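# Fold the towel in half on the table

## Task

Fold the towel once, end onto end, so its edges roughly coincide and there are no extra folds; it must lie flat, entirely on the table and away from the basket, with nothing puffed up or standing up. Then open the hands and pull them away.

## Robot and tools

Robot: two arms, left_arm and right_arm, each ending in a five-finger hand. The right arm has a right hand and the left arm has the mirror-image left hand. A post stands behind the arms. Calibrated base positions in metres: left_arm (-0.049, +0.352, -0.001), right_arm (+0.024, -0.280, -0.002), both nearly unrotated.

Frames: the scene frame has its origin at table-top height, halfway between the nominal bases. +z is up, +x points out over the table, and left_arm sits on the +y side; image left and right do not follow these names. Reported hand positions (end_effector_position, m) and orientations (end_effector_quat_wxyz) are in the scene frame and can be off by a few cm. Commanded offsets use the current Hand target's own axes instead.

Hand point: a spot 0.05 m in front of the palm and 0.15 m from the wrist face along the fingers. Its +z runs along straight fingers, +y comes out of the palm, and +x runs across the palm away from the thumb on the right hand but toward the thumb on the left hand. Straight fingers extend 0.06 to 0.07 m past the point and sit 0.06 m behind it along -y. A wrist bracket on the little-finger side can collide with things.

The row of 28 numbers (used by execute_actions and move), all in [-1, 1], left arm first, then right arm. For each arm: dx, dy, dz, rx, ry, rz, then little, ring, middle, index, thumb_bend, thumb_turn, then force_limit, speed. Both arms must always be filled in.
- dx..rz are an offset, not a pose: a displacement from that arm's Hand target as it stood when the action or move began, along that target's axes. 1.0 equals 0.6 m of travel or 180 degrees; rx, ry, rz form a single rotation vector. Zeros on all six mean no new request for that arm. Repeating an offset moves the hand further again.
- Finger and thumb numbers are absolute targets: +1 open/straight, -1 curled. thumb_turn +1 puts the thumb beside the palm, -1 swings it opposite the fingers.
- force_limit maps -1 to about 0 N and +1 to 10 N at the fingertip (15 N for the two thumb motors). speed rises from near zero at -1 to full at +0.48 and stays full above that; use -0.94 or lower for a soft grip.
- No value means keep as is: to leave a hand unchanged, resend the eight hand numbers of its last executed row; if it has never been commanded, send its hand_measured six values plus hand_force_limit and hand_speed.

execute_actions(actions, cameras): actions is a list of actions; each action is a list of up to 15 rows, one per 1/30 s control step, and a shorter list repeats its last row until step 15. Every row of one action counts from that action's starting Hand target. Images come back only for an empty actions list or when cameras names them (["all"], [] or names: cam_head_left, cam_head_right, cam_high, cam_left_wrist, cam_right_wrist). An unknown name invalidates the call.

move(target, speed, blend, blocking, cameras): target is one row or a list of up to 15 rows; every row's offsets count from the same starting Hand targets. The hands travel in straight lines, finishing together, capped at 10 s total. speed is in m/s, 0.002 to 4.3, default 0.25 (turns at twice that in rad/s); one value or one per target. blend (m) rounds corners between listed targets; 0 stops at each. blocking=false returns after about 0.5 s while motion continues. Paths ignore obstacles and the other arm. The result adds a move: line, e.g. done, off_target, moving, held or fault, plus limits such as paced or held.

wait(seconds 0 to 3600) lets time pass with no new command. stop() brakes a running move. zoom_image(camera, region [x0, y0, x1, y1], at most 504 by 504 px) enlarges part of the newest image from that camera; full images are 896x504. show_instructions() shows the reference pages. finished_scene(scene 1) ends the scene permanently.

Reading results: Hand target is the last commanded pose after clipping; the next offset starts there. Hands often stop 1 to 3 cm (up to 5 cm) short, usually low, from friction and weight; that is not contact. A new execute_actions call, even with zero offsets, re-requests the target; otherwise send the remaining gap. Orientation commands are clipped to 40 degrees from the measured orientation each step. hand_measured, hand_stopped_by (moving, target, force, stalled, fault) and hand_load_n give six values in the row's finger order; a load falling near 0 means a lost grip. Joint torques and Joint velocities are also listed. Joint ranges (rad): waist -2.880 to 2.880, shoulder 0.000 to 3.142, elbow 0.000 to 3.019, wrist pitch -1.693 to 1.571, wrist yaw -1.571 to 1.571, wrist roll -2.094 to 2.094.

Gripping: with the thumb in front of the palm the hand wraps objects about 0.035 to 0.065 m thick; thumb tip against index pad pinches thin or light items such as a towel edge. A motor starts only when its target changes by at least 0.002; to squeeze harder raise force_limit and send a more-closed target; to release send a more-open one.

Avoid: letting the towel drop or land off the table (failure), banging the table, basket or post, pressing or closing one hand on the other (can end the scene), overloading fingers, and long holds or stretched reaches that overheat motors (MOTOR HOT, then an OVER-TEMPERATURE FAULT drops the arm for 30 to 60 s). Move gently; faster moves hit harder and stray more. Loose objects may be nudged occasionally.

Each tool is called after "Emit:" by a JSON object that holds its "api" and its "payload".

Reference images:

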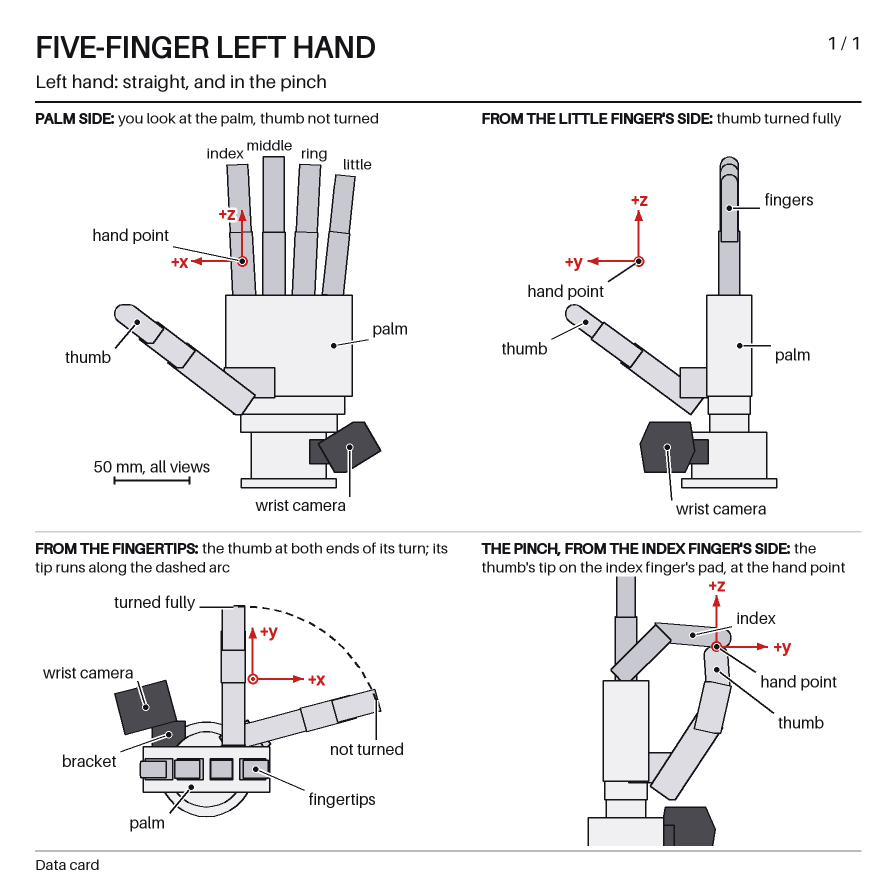

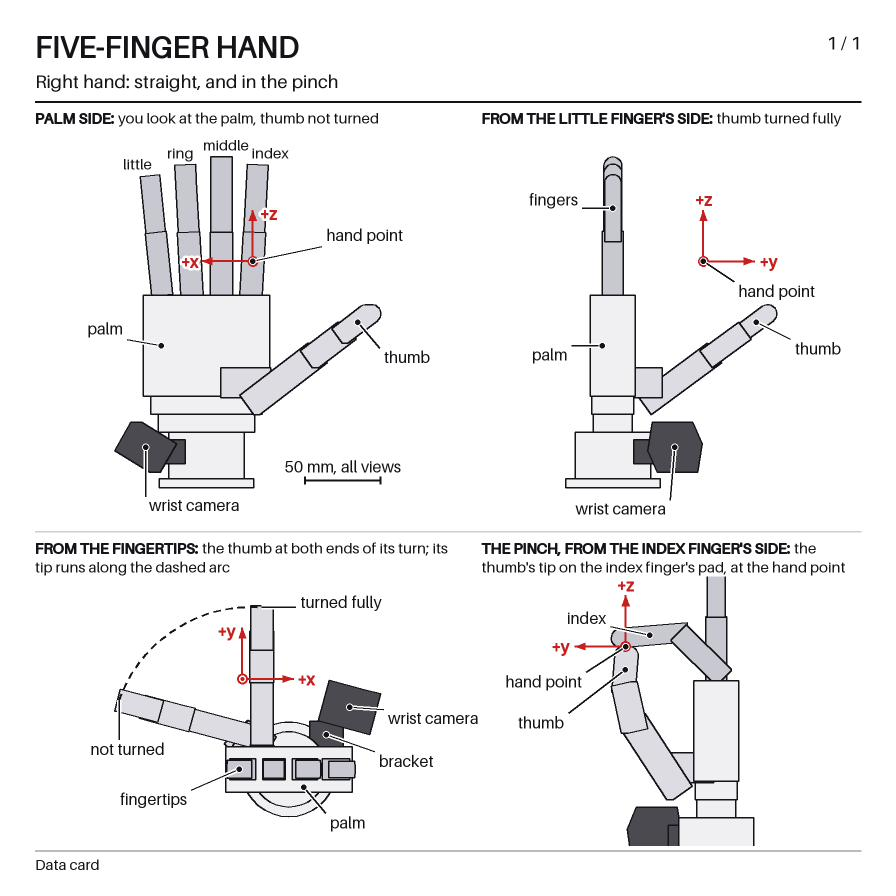

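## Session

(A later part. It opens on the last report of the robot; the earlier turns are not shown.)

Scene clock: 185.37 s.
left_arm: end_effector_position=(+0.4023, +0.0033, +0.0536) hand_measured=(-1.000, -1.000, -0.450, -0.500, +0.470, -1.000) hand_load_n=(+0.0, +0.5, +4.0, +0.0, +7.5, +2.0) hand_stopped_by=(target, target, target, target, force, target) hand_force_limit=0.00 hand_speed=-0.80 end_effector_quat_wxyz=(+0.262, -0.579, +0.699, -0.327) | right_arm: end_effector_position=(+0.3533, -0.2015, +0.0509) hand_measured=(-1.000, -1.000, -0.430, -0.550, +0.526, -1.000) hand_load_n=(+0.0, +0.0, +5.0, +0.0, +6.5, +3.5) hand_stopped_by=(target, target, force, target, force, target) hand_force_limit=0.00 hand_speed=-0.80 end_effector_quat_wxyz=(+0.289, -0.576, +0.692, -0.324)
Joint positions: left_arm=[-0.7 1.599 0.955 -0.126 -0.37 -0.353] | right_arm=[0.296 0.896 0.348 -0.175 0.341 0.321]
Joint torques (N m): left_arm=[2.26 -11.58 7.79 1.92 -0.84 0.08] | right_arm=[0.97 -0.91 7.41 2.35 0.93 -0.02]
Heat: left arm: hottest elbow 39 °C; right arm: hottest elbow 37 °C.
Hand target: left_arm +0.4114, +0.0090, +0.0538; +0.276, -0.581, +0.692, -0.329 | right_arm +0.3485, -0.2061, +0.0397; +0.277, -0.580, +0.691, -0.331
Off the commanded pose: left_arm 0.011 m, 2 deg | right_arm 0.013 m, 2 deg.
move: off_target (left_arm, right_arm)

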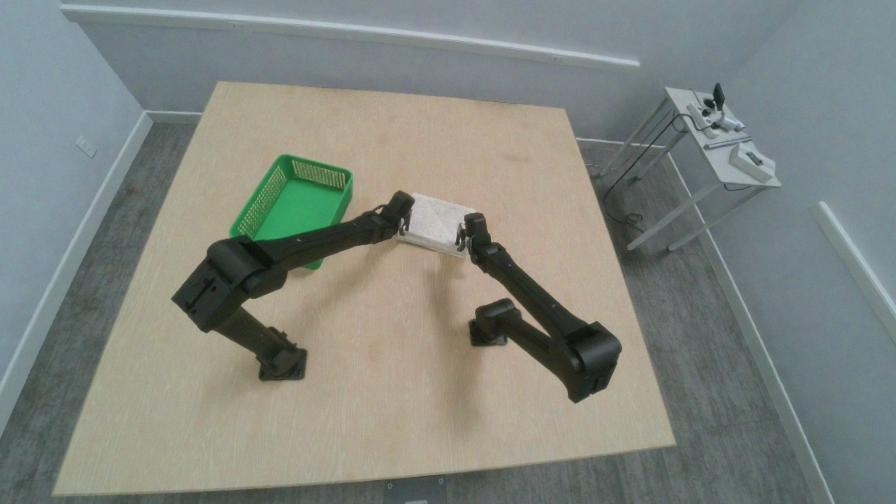

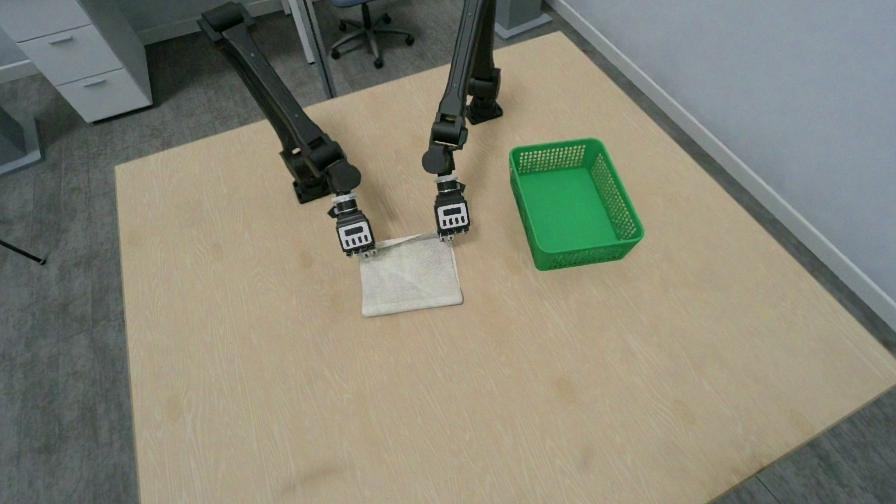

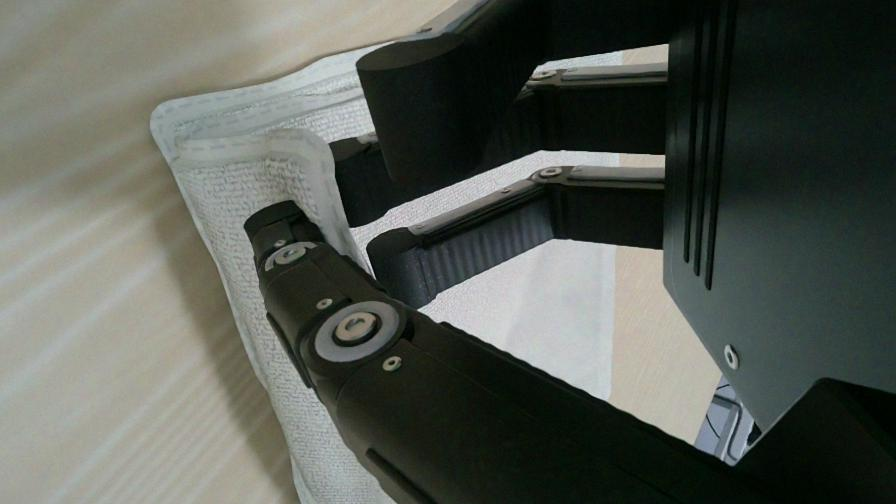

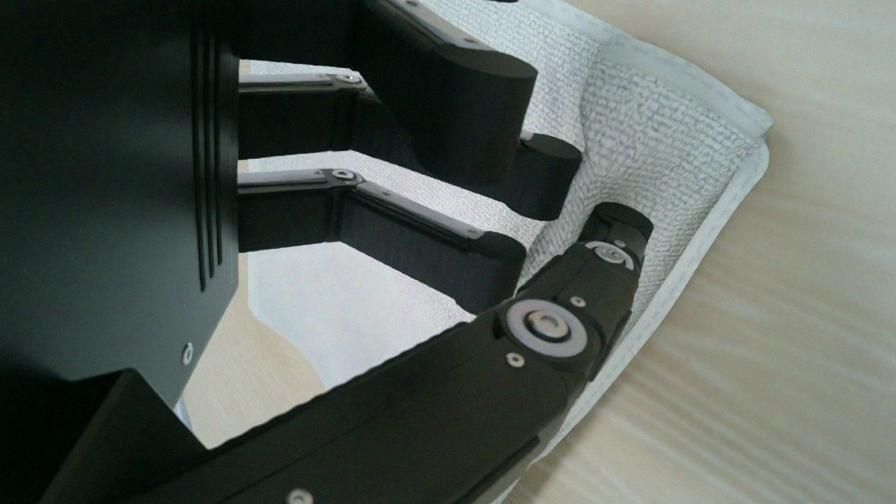

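Emit:
{"api": "move", "payload": {"target": [[0.0227,-0.2927,-0.0628,0,0,0,-1,-1,-0.45,-0.5,0.1,-1,0,-0.8,0.0128,-0.3152,-0.0355,0,0,0,-1,-1,-0.45,-0.55,0.1,-1,0,-0.8],[0.0455,-0.4788,0.0877,0,0,0,-1,-1,-0.45,-0.5,0.1,-1,0,-0.8,0.0357,-0.4987,0.1173,0,0,0,-1,-1,-0.45,-0.55,0.1,-1,0,-0.8],[0.0598,-0.4645,0.2922,0,0,0,-1,-1,-0.45,-0.5,0.1,-1,0,-0.8,0.0472,-0.4765,0.3227,0,0,0,-1,-1,-0.45,-0.55,0.1,-1,0,-0.8]], "cameras": ["cam_head_left","cam_high","cam_left_wrist","cam_right_wrist"], "speed": 0.1, "blend": 0.02}}

Emit:
{"api": "zoom_image", "payload": {"camera": "cam_head_left", "region": [370, 110, 510, 270]}}

Emit:
{"api": "zoom_image", "payload": {"camera": "cam_high", "region": [300, 200, 500, 400]}}

Scene clock: 198.83 s.
left_arm: end_effector_position=(+0.6977, -0.0810, +0.1349) hand_measured=(-1.000, -1.000, -0.450, -0.500, +0.470, -1.000) hand_load_n=(+0.0, +0.5, +4.0, +0.0, +7.5, +0.5) hand_stopped_by=(target, target, target, target, force, target) hand_force_limit=0.00 hand_speed=-0.80 end_effector_quat_wxyz=(+0.263, -0.587, +0.699, -0.313) | right_arm: end_effector_position=(+0.6426, -0.2801, +0.1217) hand_measured=(-1.000, -1.000, -0.430, -0.550, +0.526, -1.000) hand_load_n=(+0.0, +0.0, +5.0, +0.0, +6.5, +1.5) hand_stopped_by=(target, target, force, target, force, target) hand_force_limit=0.00 hand_speed=-0.80 end_effector_quat_wxyz=(+0.262, -0.588, +0.701, -0.307)
Joint positions: left_arm=[-0.536 2.277 2.243 -0.729 -0.267 -0.248] | right_arm=[-0.024 1.621 1.202 -0.326 0.105 0.105]
Joint torques (N m): left_arm=[2.32 -22.95 13.87 1.03 -0.08 0.17] | right_arm=[-0.97 -10.75 14.04 2.84 -0.08 -0.14]
Heat: left arm: hottest elbow 39 °C; right arm: hottest elbow 37 °C.
Hand target: left_arm +0.7124, -0.0805, +0.1590; +0.276, -0.581, +0.692, -0.329 | right_arm +0.6687, -0.2917, +0.1407; +0.277, -0.580, +0.691, -0.331
Off the commanded pose: left_arm 0.028 m, 3 deg | right_arm 0.034 m, 4 deg.
move: off_target (left_arm, right_arm)

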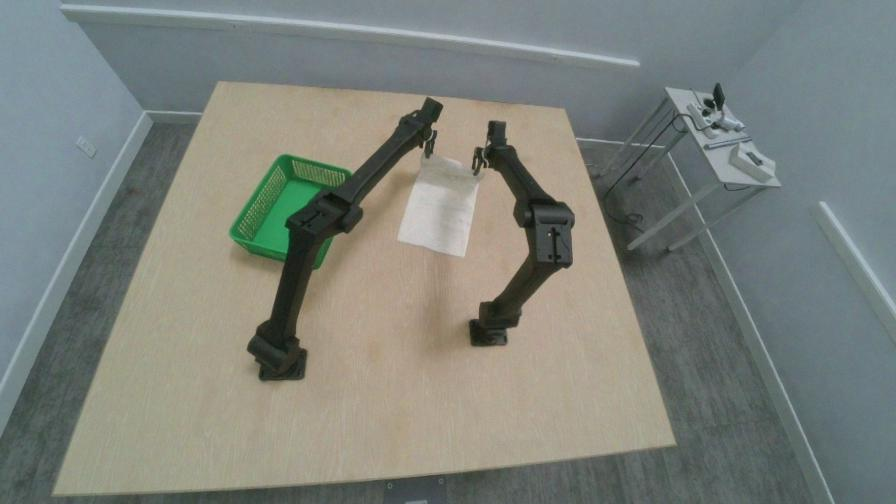

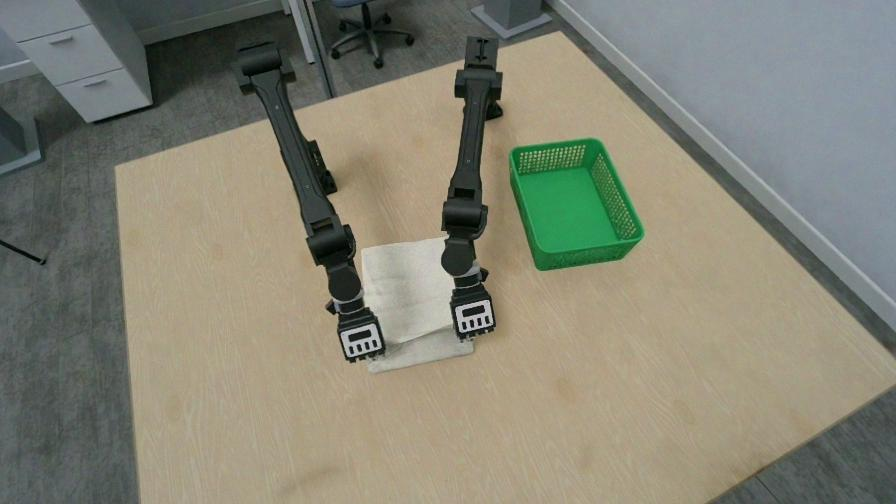

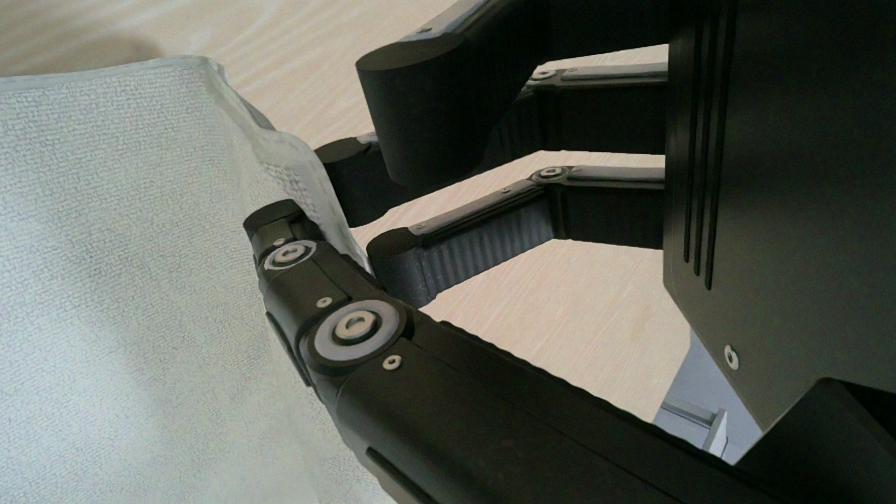

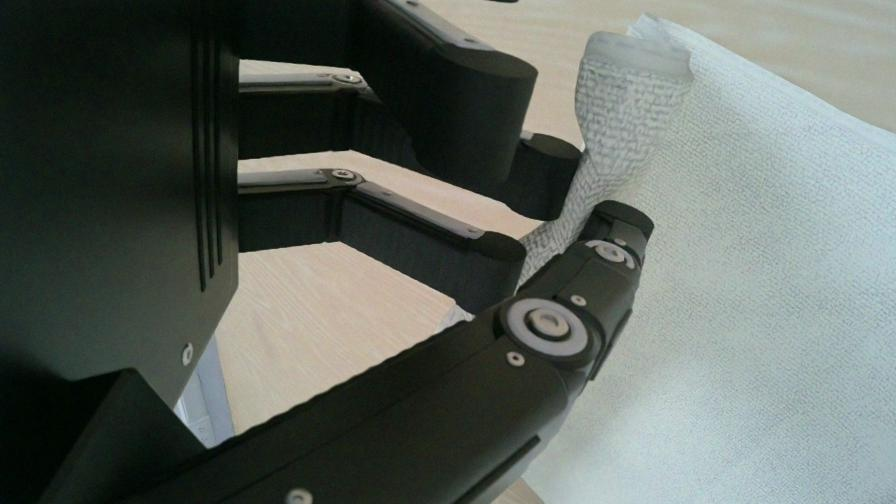

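Scaled by 3.150 from the camera's image (finer frame: 1280x720).

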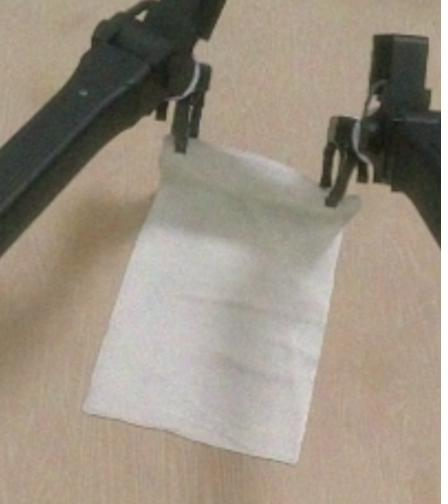

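Scaled by 2.520 from the camera's image (finer frame: 1280x720).

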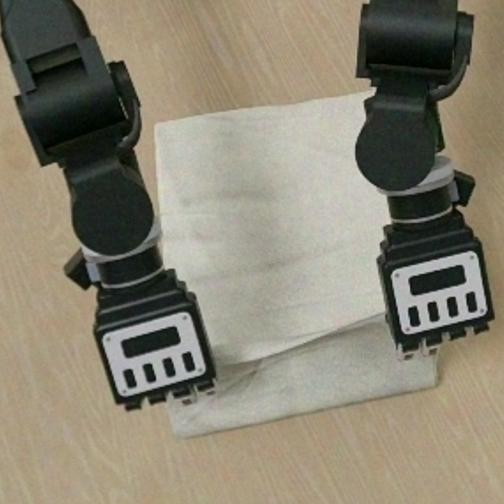

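Emit:
{"api": "move", "payload": {"target": [[-0.0287,0.1765,-0.1412,0,0,0,-1,-1,-0.45,-0.5,0.1,-1,0,-0.8,-0.0182,0.1848,-0.1522,0,0,0,-1,-1,-0.45,-0.55,0.1,-1,0,-0.8],[-0.0483,0.2943,-0.2602,0,0,0,-1,-1,-0.45,-0.5,0.1,-1,0,-0.8,-0.0377,0.3028,-0.2713,0,0,0,-1,-1,-0.45,-0.55,0.1,-1,0,-0.8],[-0.0637,0.4498,-0.3065,0,0,0,-1,-1,-0.45,-0.5,0.1,-1,0,-0.8,-0.053,0.4517,-0.3228,0,0,0,-1,-1,-0.45,-0.55,0.1,-1,0,-0.8]], "cameras": ["cam_head_left","cam_high","cam_left_wrist","cam_right_wrist"], "speed": 0.09, "blend": 0.02}}

Emit:
{"api": "zoom_image", "payload": {"camera": "cam_head_left", "region": [380, 170, 500, 270]}}

Emit:
{"api": "zoom_image", "payload": {"camera": "cam_high", "region": [300, 180, 500, 350]}}

Scene clock: 206.47 s.
left_arm: end_effector_position=(+0.4008, +0.0063, +0.0524) hand_measured=(-1.000, -1.000, -0.450, -0.500, +0.470, -1.000) hand_load_n=(+0.0, +0.0, +4.0, +0.5, +7.0, +2.0) hand_stopped_by=(target, target, target, target, force, target) hand_force_limit=0.00 hand_speed=-0.80 end_effector_quat_wxyz=(+0.260, -0.580, +0.704, -0.317) | right_arm: end_effector_position=(+0.3609, -0.2004, +0.0551) hand_measured=(-1.000, -1.000, -0.430, -0.550, +0.526, -1.000) hand_load_n=(+0.0, +0.0, +4.5, +0.0, +6.5, +3.5) hand_stopped_by=(target, target, force, target, force, target) hand_force_limit=0.00 hand_speed=-0.80 end_effector_quat_wxyz=(+0.280, -0.581, +0.694, -0.320)
Joint positions: left_arm=[-0.698 1.599 0.964 -0.157 -0.368 -0.35] | right_arm=[0.291 0.929 0.387 -0.202 0.338 0.317]
Joint torques (N m): left_arm=[2.37 -14.04 7.73 1.88 -0.82 0.07] | right_arm=[1.03 -2.61 7.54 2.36 0.91 -0.03]
Heat: left arm: hottest elbow 39 °C; right arm: hottest elbow 36 °C.
Hand target: left_arm +0.4107, +0.0114, +0.0660; +0.276, -0.581, +0.692, -0.329 | right_arm +0.3582, -0.2043, +0.0513; +0.277, -0.580, +0.691, -0.331
Off the commanded pose: left_arm 0.018 m, 3 deg | right_arm 0.006 m, 1 deg.
move: off_target (left_arm)

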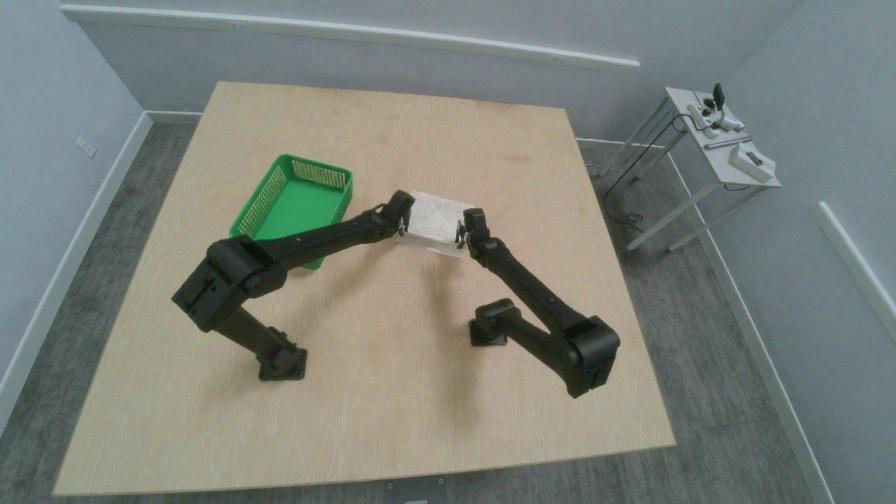

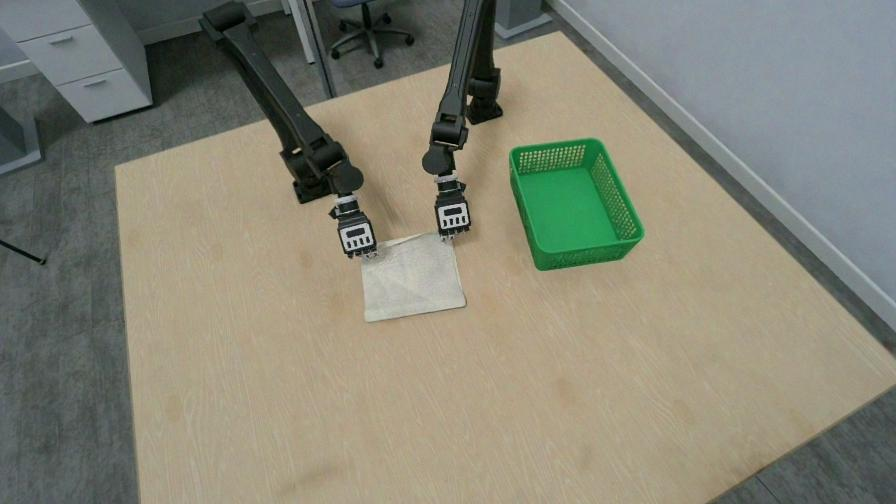

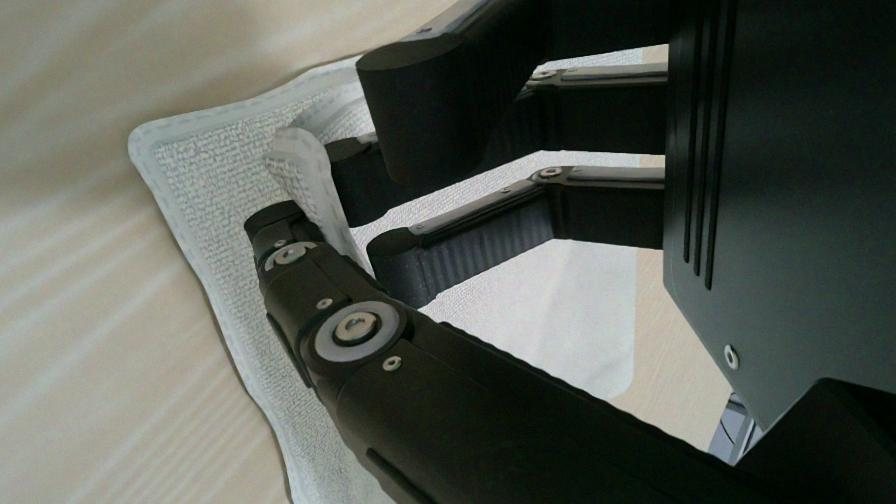

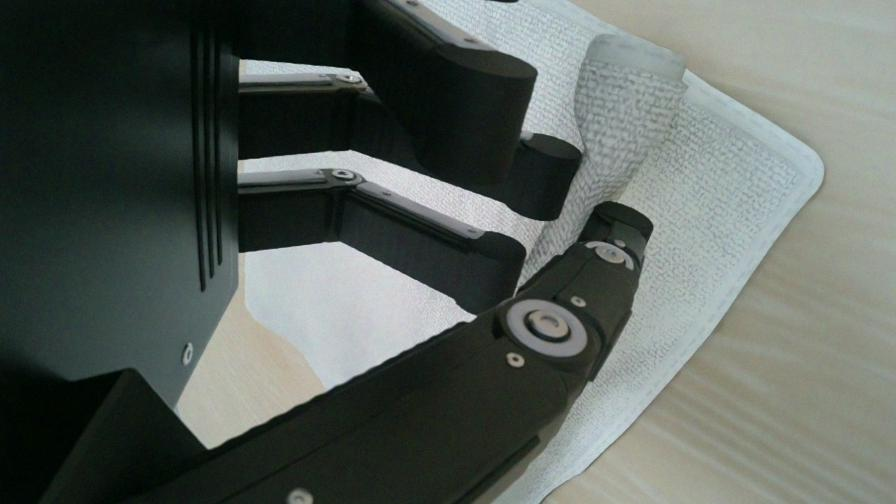

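Scaled by 4.200 from the camera's image (finer frame: 1280x720).

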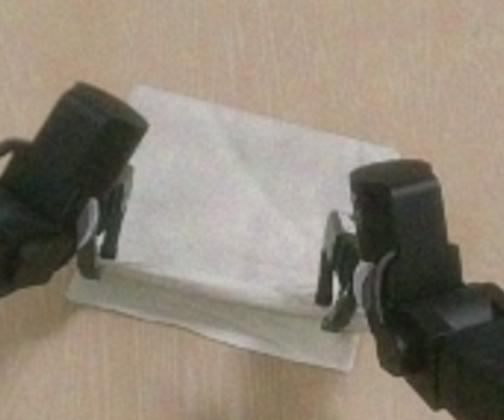

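Scaled by 2.520 from the camera's image (finer frame: 1280x720).

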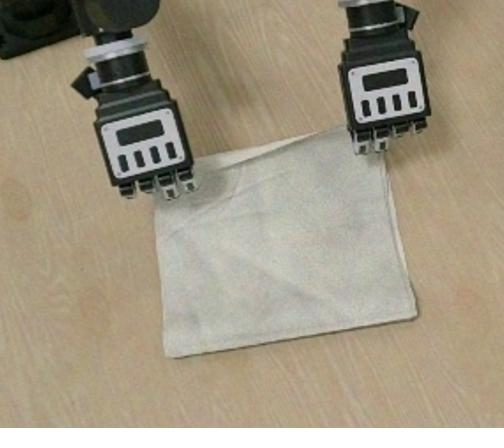

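Emit:
{"api": "move", "payload": {"target": [-0.0045,0.0713,-0.0087,0,0,0,-1,-1,-0.45,-0.5,0.1,-1,0,-0.8,-0.0048,0.0795,-0.024,0,0,0,-1,-1,-0.45,-0.55,0.1,-1,0,-0.8], "cameras": ["cam_head_left","cam_high","cam_left_wrist","cam_right_wrist"], "speed": 0.06}}

Emit:
{"api": "zoom_image", "payload": {"camera": "cam_head_left", "region": [380, 170, 500, 270]}}

Emit:
{"api": "zoom_image", "payload": {"camera": "cam_high", "region": [300, 180, 500, 350]}}

Scene clock: 211.63 s.
left_arm: end_effector_position=(+0.3718, +0.0147, +0.0250) hand_measured=(-1.000, -1.000, -0.450, -0.500, +0.470, -1.000) hand_load_n=(+0.0, +0.0, +4.0, +0.0, +7.5, +2.0) hand_stopped_by=(target, target, target, target, force, target) hand_force_limit=0.00 hand_speed=-0.80 end_effector_quat_wxyz=(+0.261, -0.580, +0.703, -0.318) | right_arm: end_effector_position=(+0.3252, -0.1892, +0.0322) hand_measured=(-1.000, -1.000, -0.430, -0.550, +0.526, -1.000) hand_load_n=(+0.0, +0.0, +4.0, +0.0, +6.5, +4.0) hand_stopped_by=(target, target, force, target, force, target) hand_force_limit=0.00 hand_speed=-0.80 end_effector_quat_wxyz=(+0.285, -0.577, +0.694, -0.324)
Joint positions: left_arm=[-0.726 1.587 0.855 -0.065 -0.39 -0.373] | right_arm=[0.399 0.853 0.281 -0.187 0.421 0.398]
Joint torques (N m): left_arm=[2.2 -12.92 7.04 1.81 -0.85 0.08] | right_arm=[1.14 -1.61 6.83 2.02 0.89 -0.02]
Heat: left arm: hottest elbow 38 °C; right arm: hottest elbow 36 °C.
Hand target: left_arm +0.3805, +0.0194, +0.0361; +0.276, -0.581, +0.692, -0.329 | right_arm +0.3182, -0.1943, +0.0232; +0.277, -0.580, +0.691, -0.331
Off the commanded pose: left_arm 0.015 m, 2 deg | right_arm 0.012 m, 1 deg.
move: off_target (left_arm, right_arm)

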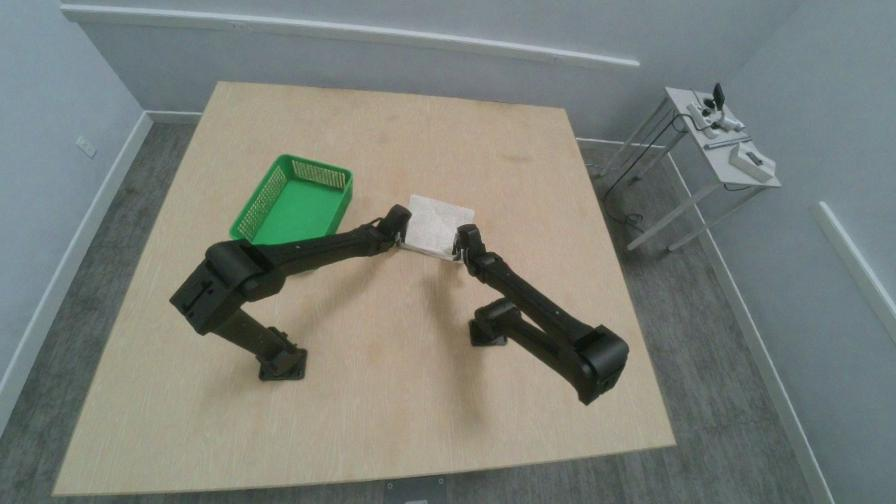

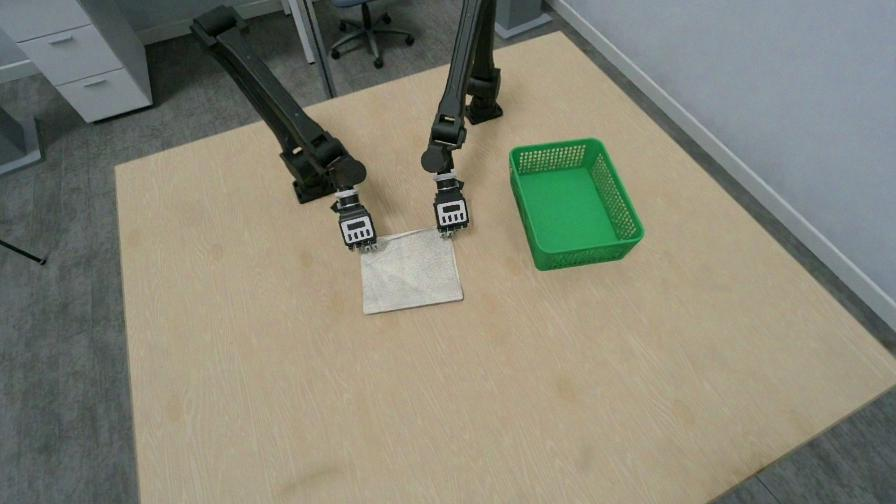

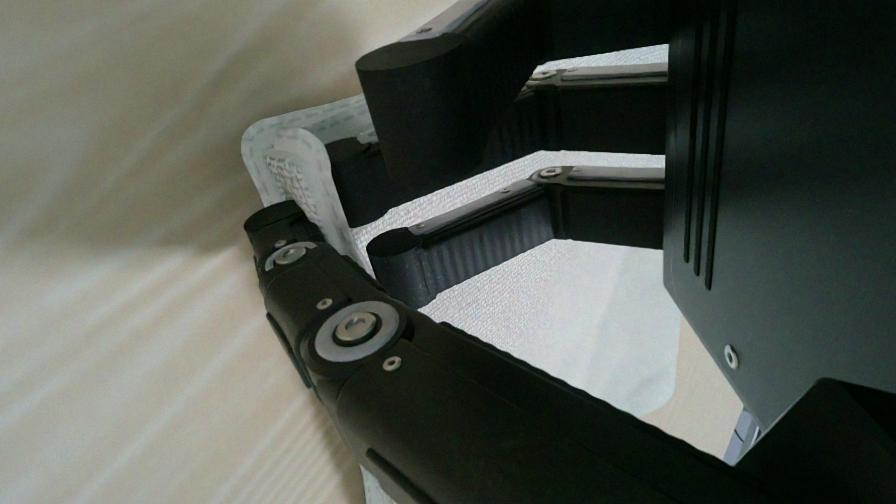

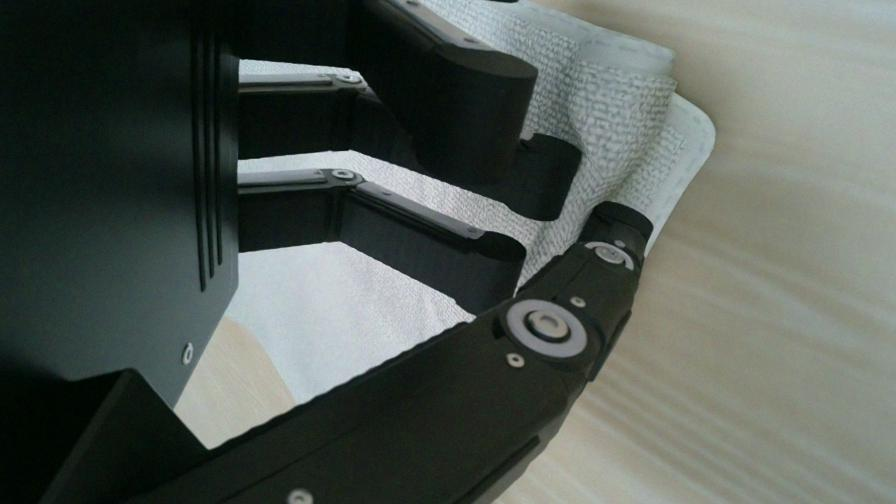

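Scaled by 4.200 from the camera's image (finer frame: 1280x720).

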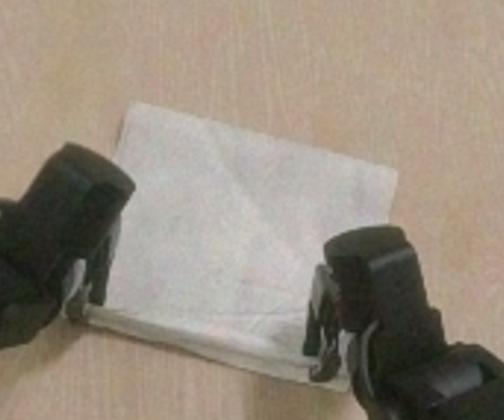

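Scaled by 2.520 from the camera's image (finer frame: 1280x720).

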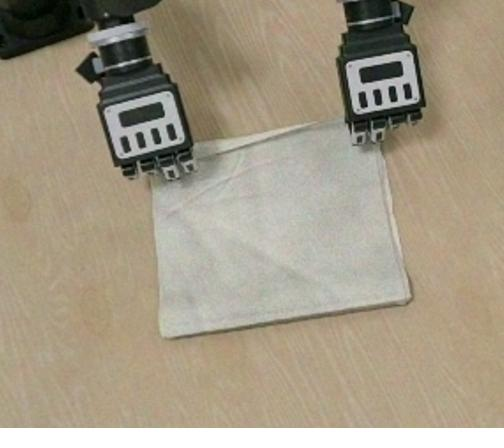

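Emit:
{"api": "move", "payload": {"target": [[0,-0.0155,-0.0126,0,0,0,-1,-1,-0.45,-0.5,0.1,-1,0,-0.8,0,-0.0155,-0.0126,0,0,0,-1,-1,-0.45,-0.55,0.1,-1,0,-0.8],[0,-0.0155,-0.0126,0,0,0,-1,-1,-0.45,-0.5,0.9,-1,0,-0.7,0,-0.0155,-0.0126,0,0,0,-1,-1,-0.45,-0.55,0.9,-1,0,-0.7]], "cameras": ["cam_head_left","cam_high","cam_left_wrist","cam_right_wrist"], "speed": 0.05}}

Emit:
{"api": "zoom_image", "payload": {"camera": "cam_head_left", "region": [380, 170, 500, 270]}}

Scene clock: 217.43 s.
left_arm: end_effector_position=(+0.3743, +0.0171, +0.0380) hand_measured=(-1.000, -1.000, -0.450, -0.500, +0.900, -1.000) hand_load_n=(+0.0, +0.5, +0.0, +0.0, +0.0, +0.0) hand_stopped_by=(target, target, target, target, target, target) hand_force_limit=0.00 hand_speed=-0.70 end_effector_quat_wxyz=(+0.268, -0.581, +0.696, -0.324) | right_arm: end_effector_position=(+0.3210, -0.1932, +0.0365) hand_measured=(-1.000, -1.000, -0.430, -0.550, +0.900, -1.000) hand_load_n=(+0.0, +0.0, +0.0, +0.5, +0.0, +0.0) hand_stopped_by=(target, target, force, target, target, target) hand_force_limit=0.00 hand_speed=-0.70 end_effector_quat_wxyz=(+0.282, -0.574, +0.695, -0.327)
Joint positions: left_arm=[-0.724 1.56 0.855 -0.074 -0.402 -0.373] | right_arm=[0.399 0.816 0.281 -0.227 0.431 0.401]
Joint torques (N m): left_arm=[2.08 -12.28 8.25 0.79 -0.34 0.09] | right_arm=[1.14 -1.26 8.95 1.05 0.47 -0.03]
Heat: left arm: hottest elbow 37 °C; right arm: hottest elbow 35 °C.
Hand target: left_arm +0.3806, +0.0196, +0.0481; +0.276, -0.581, +0.692, -0.329 | right_arm +0.3181, -0.1943, +0.0351; +0.277, -0.580, +0.691, -0.331
Off the commanded pose: left_arm 0.012 m, 1 deg | right_arm 0.003 m, 1 deg.
move: off_target (left_arm); target 2's new numbers were sent with left_arm's hand 0.013 m and 2 deg from that target

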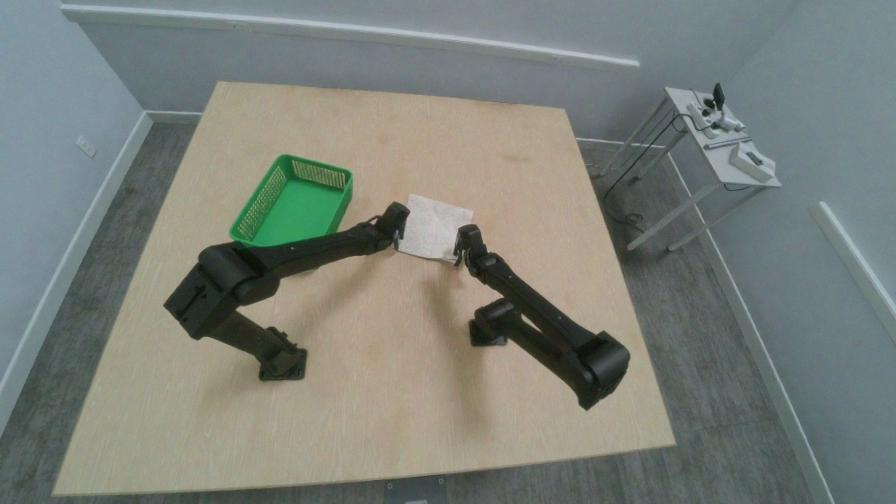

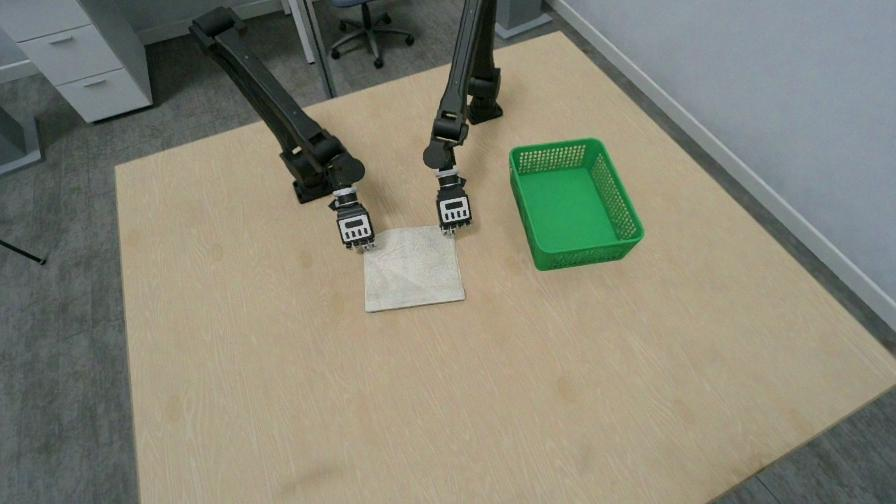

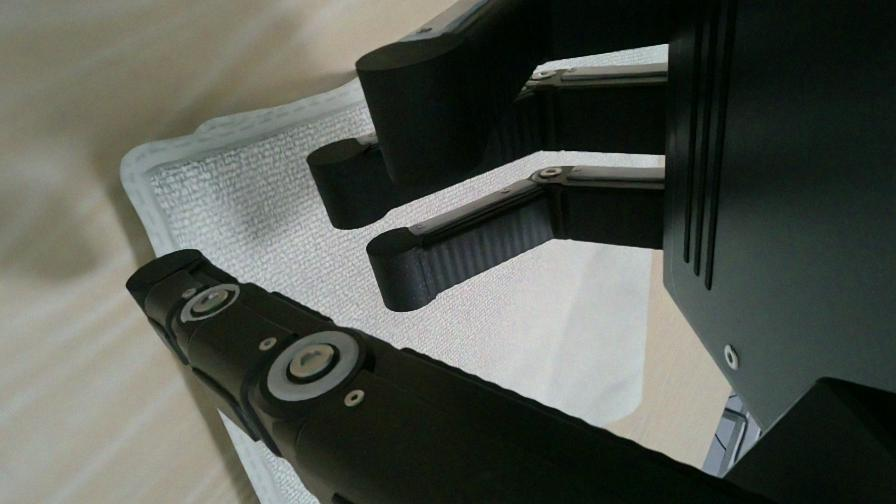

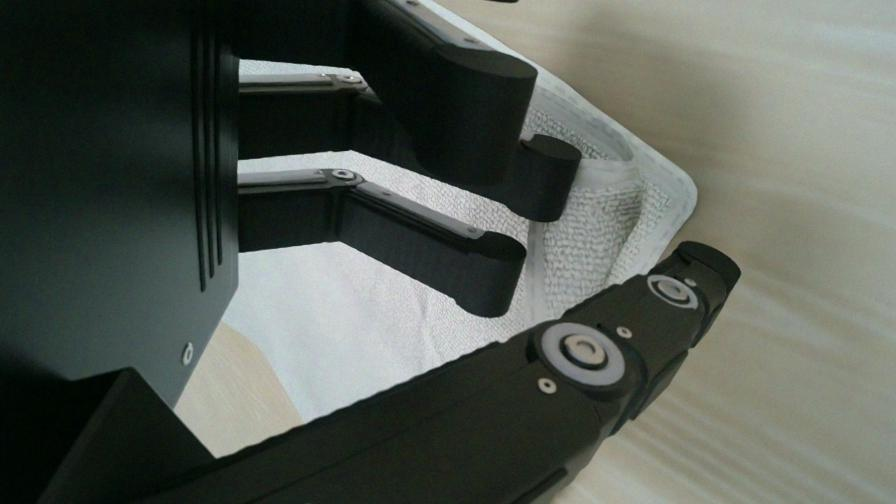

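Scaled by 4.200 from the camera's image (finer frame: 1280x720).

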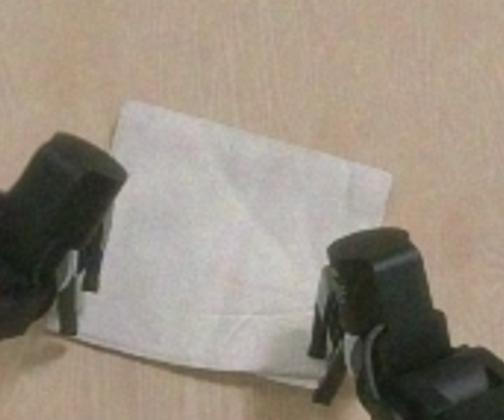

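Emit:
{"api": "move", "payload": {"target": [0,-0.0777,-0.0629,0,0,0,-1,-1,-0.45,-0.5,0.9,-1,0,-0.7,0,-0.0777,-0.0629,0,0,0,-1,-1,-0.45,-0.55,0.9,-1,0,-0.7], "cameras": ["cam_head_left","cam_high","cam_left_wrist","cam_right_wrist"], "speed": 0.06}}

Emit:
{"api": "zoom_image", "payload": {"camera": "cam_head_left", "region": [380, 170, 500, 270]}}

Scene clock: 220.50 s.
left_arm: end_effector_position=(+0.3642, +0.0261, +0.0819) hand_measured=(-1.000, -1.000, -0.450, -0.500, +0.900, -1.000) hand_load_n=(+0.0, +0.0, +0.0, +0.0, +0.0, +0.0) hand_stopped_by=(target, target, target, target, target, target) hand_force_limit=0.00 hand_speed=-0.70 end_effector_quat_wxyz=(+0.266, -0.582, +0.703, -0.310) | right_arm: end_effector_position=(+0.3053, -0.1998, +0.0693) hand_measured=(-1.000, -1.000, -0.430, -0.550, +0.900, -1.000) hand_load_n=(+0.5, +0.0, +0.0, +0.0, +0.0, +0.0) hand_stopped_by=(target, target, force, target, target, target) hand_force_limit=0.00 hand_speed=-0.70 end_effector_quat_wxyz=(+0.260, -0.585, +0.699, -0.320)
Joint positions: left_arm=[-0.724 1.458 0.898 -0.25 -0.402 -0.373] | right_arm=[0.399 0.695 0.359 -0.478 0.431 0.401]
Joint torques (N m): left_arm=[2.14 -11.52 11.77 0.7 -0.35 0.09] | right_arm=[1.26 -0.91 14 1.01 0.47 -0.04]
Heat: left arm: hottest elbow 37 °C; right arm: hottest elbow 35 °C.
Hand target: left_arm +0.3808, +0.0195, +0.1082; +0.276, -0.581, +0.692, -0.329 | right_arm +0.3181, -0.1942, +0.0953; +0.277, -0.580, +0.691, -0.331
Off the commanded pose: left_arm 0.032 m, 3 deg | right_arm 0.029 m, 3 deg.
move: off_target (left_arm, right_arm)

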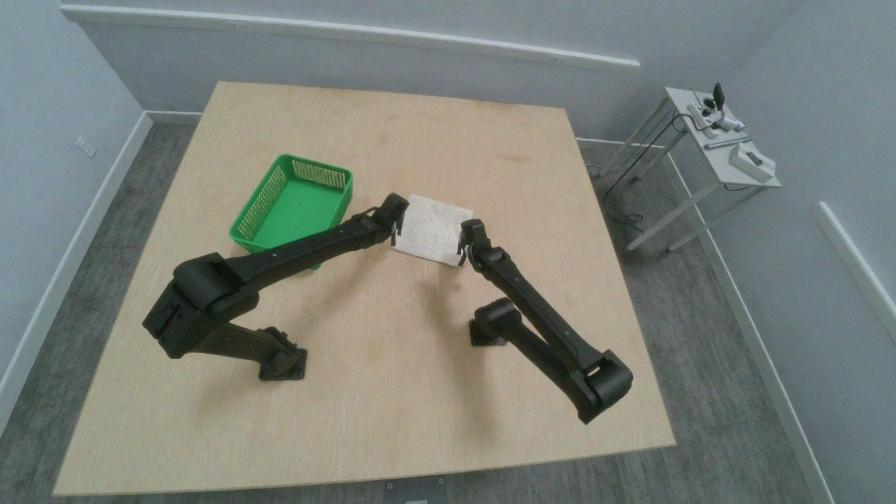

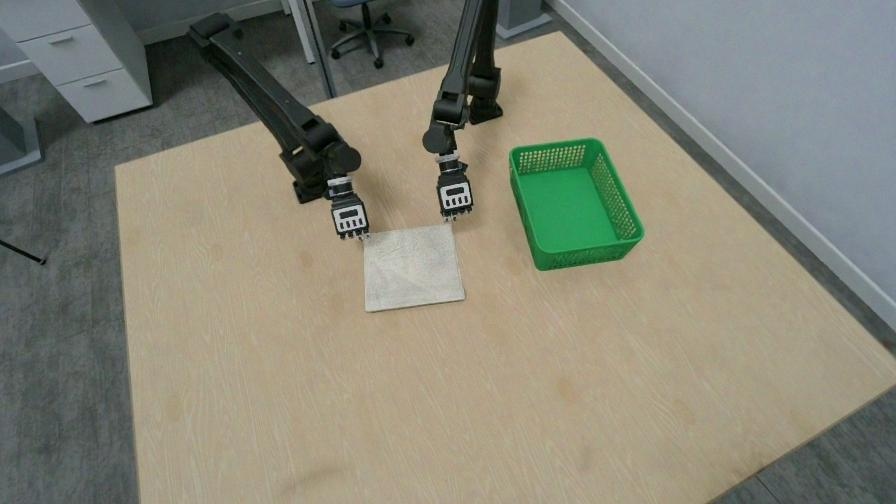

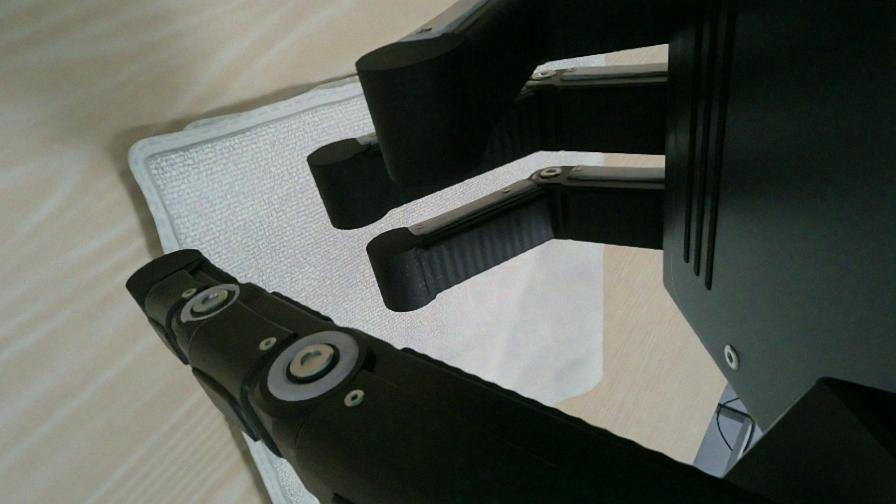

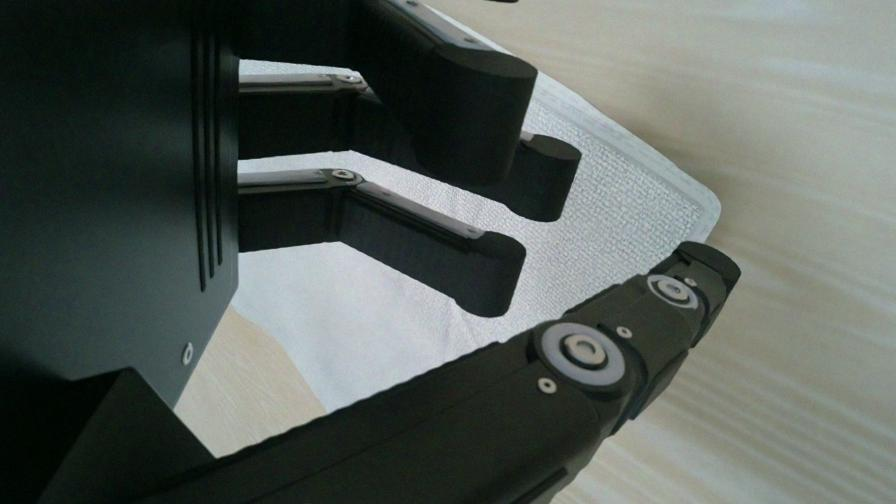

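Scaled by 4.200 from the camera's image (finer frame: 1280x720).

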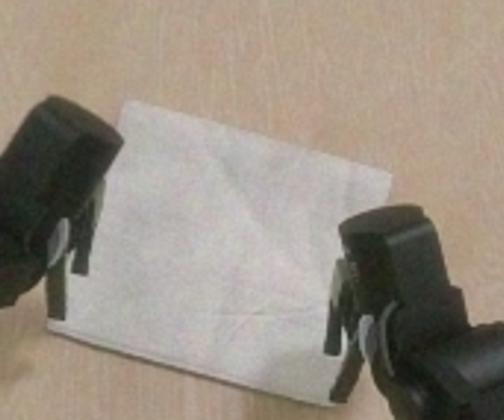

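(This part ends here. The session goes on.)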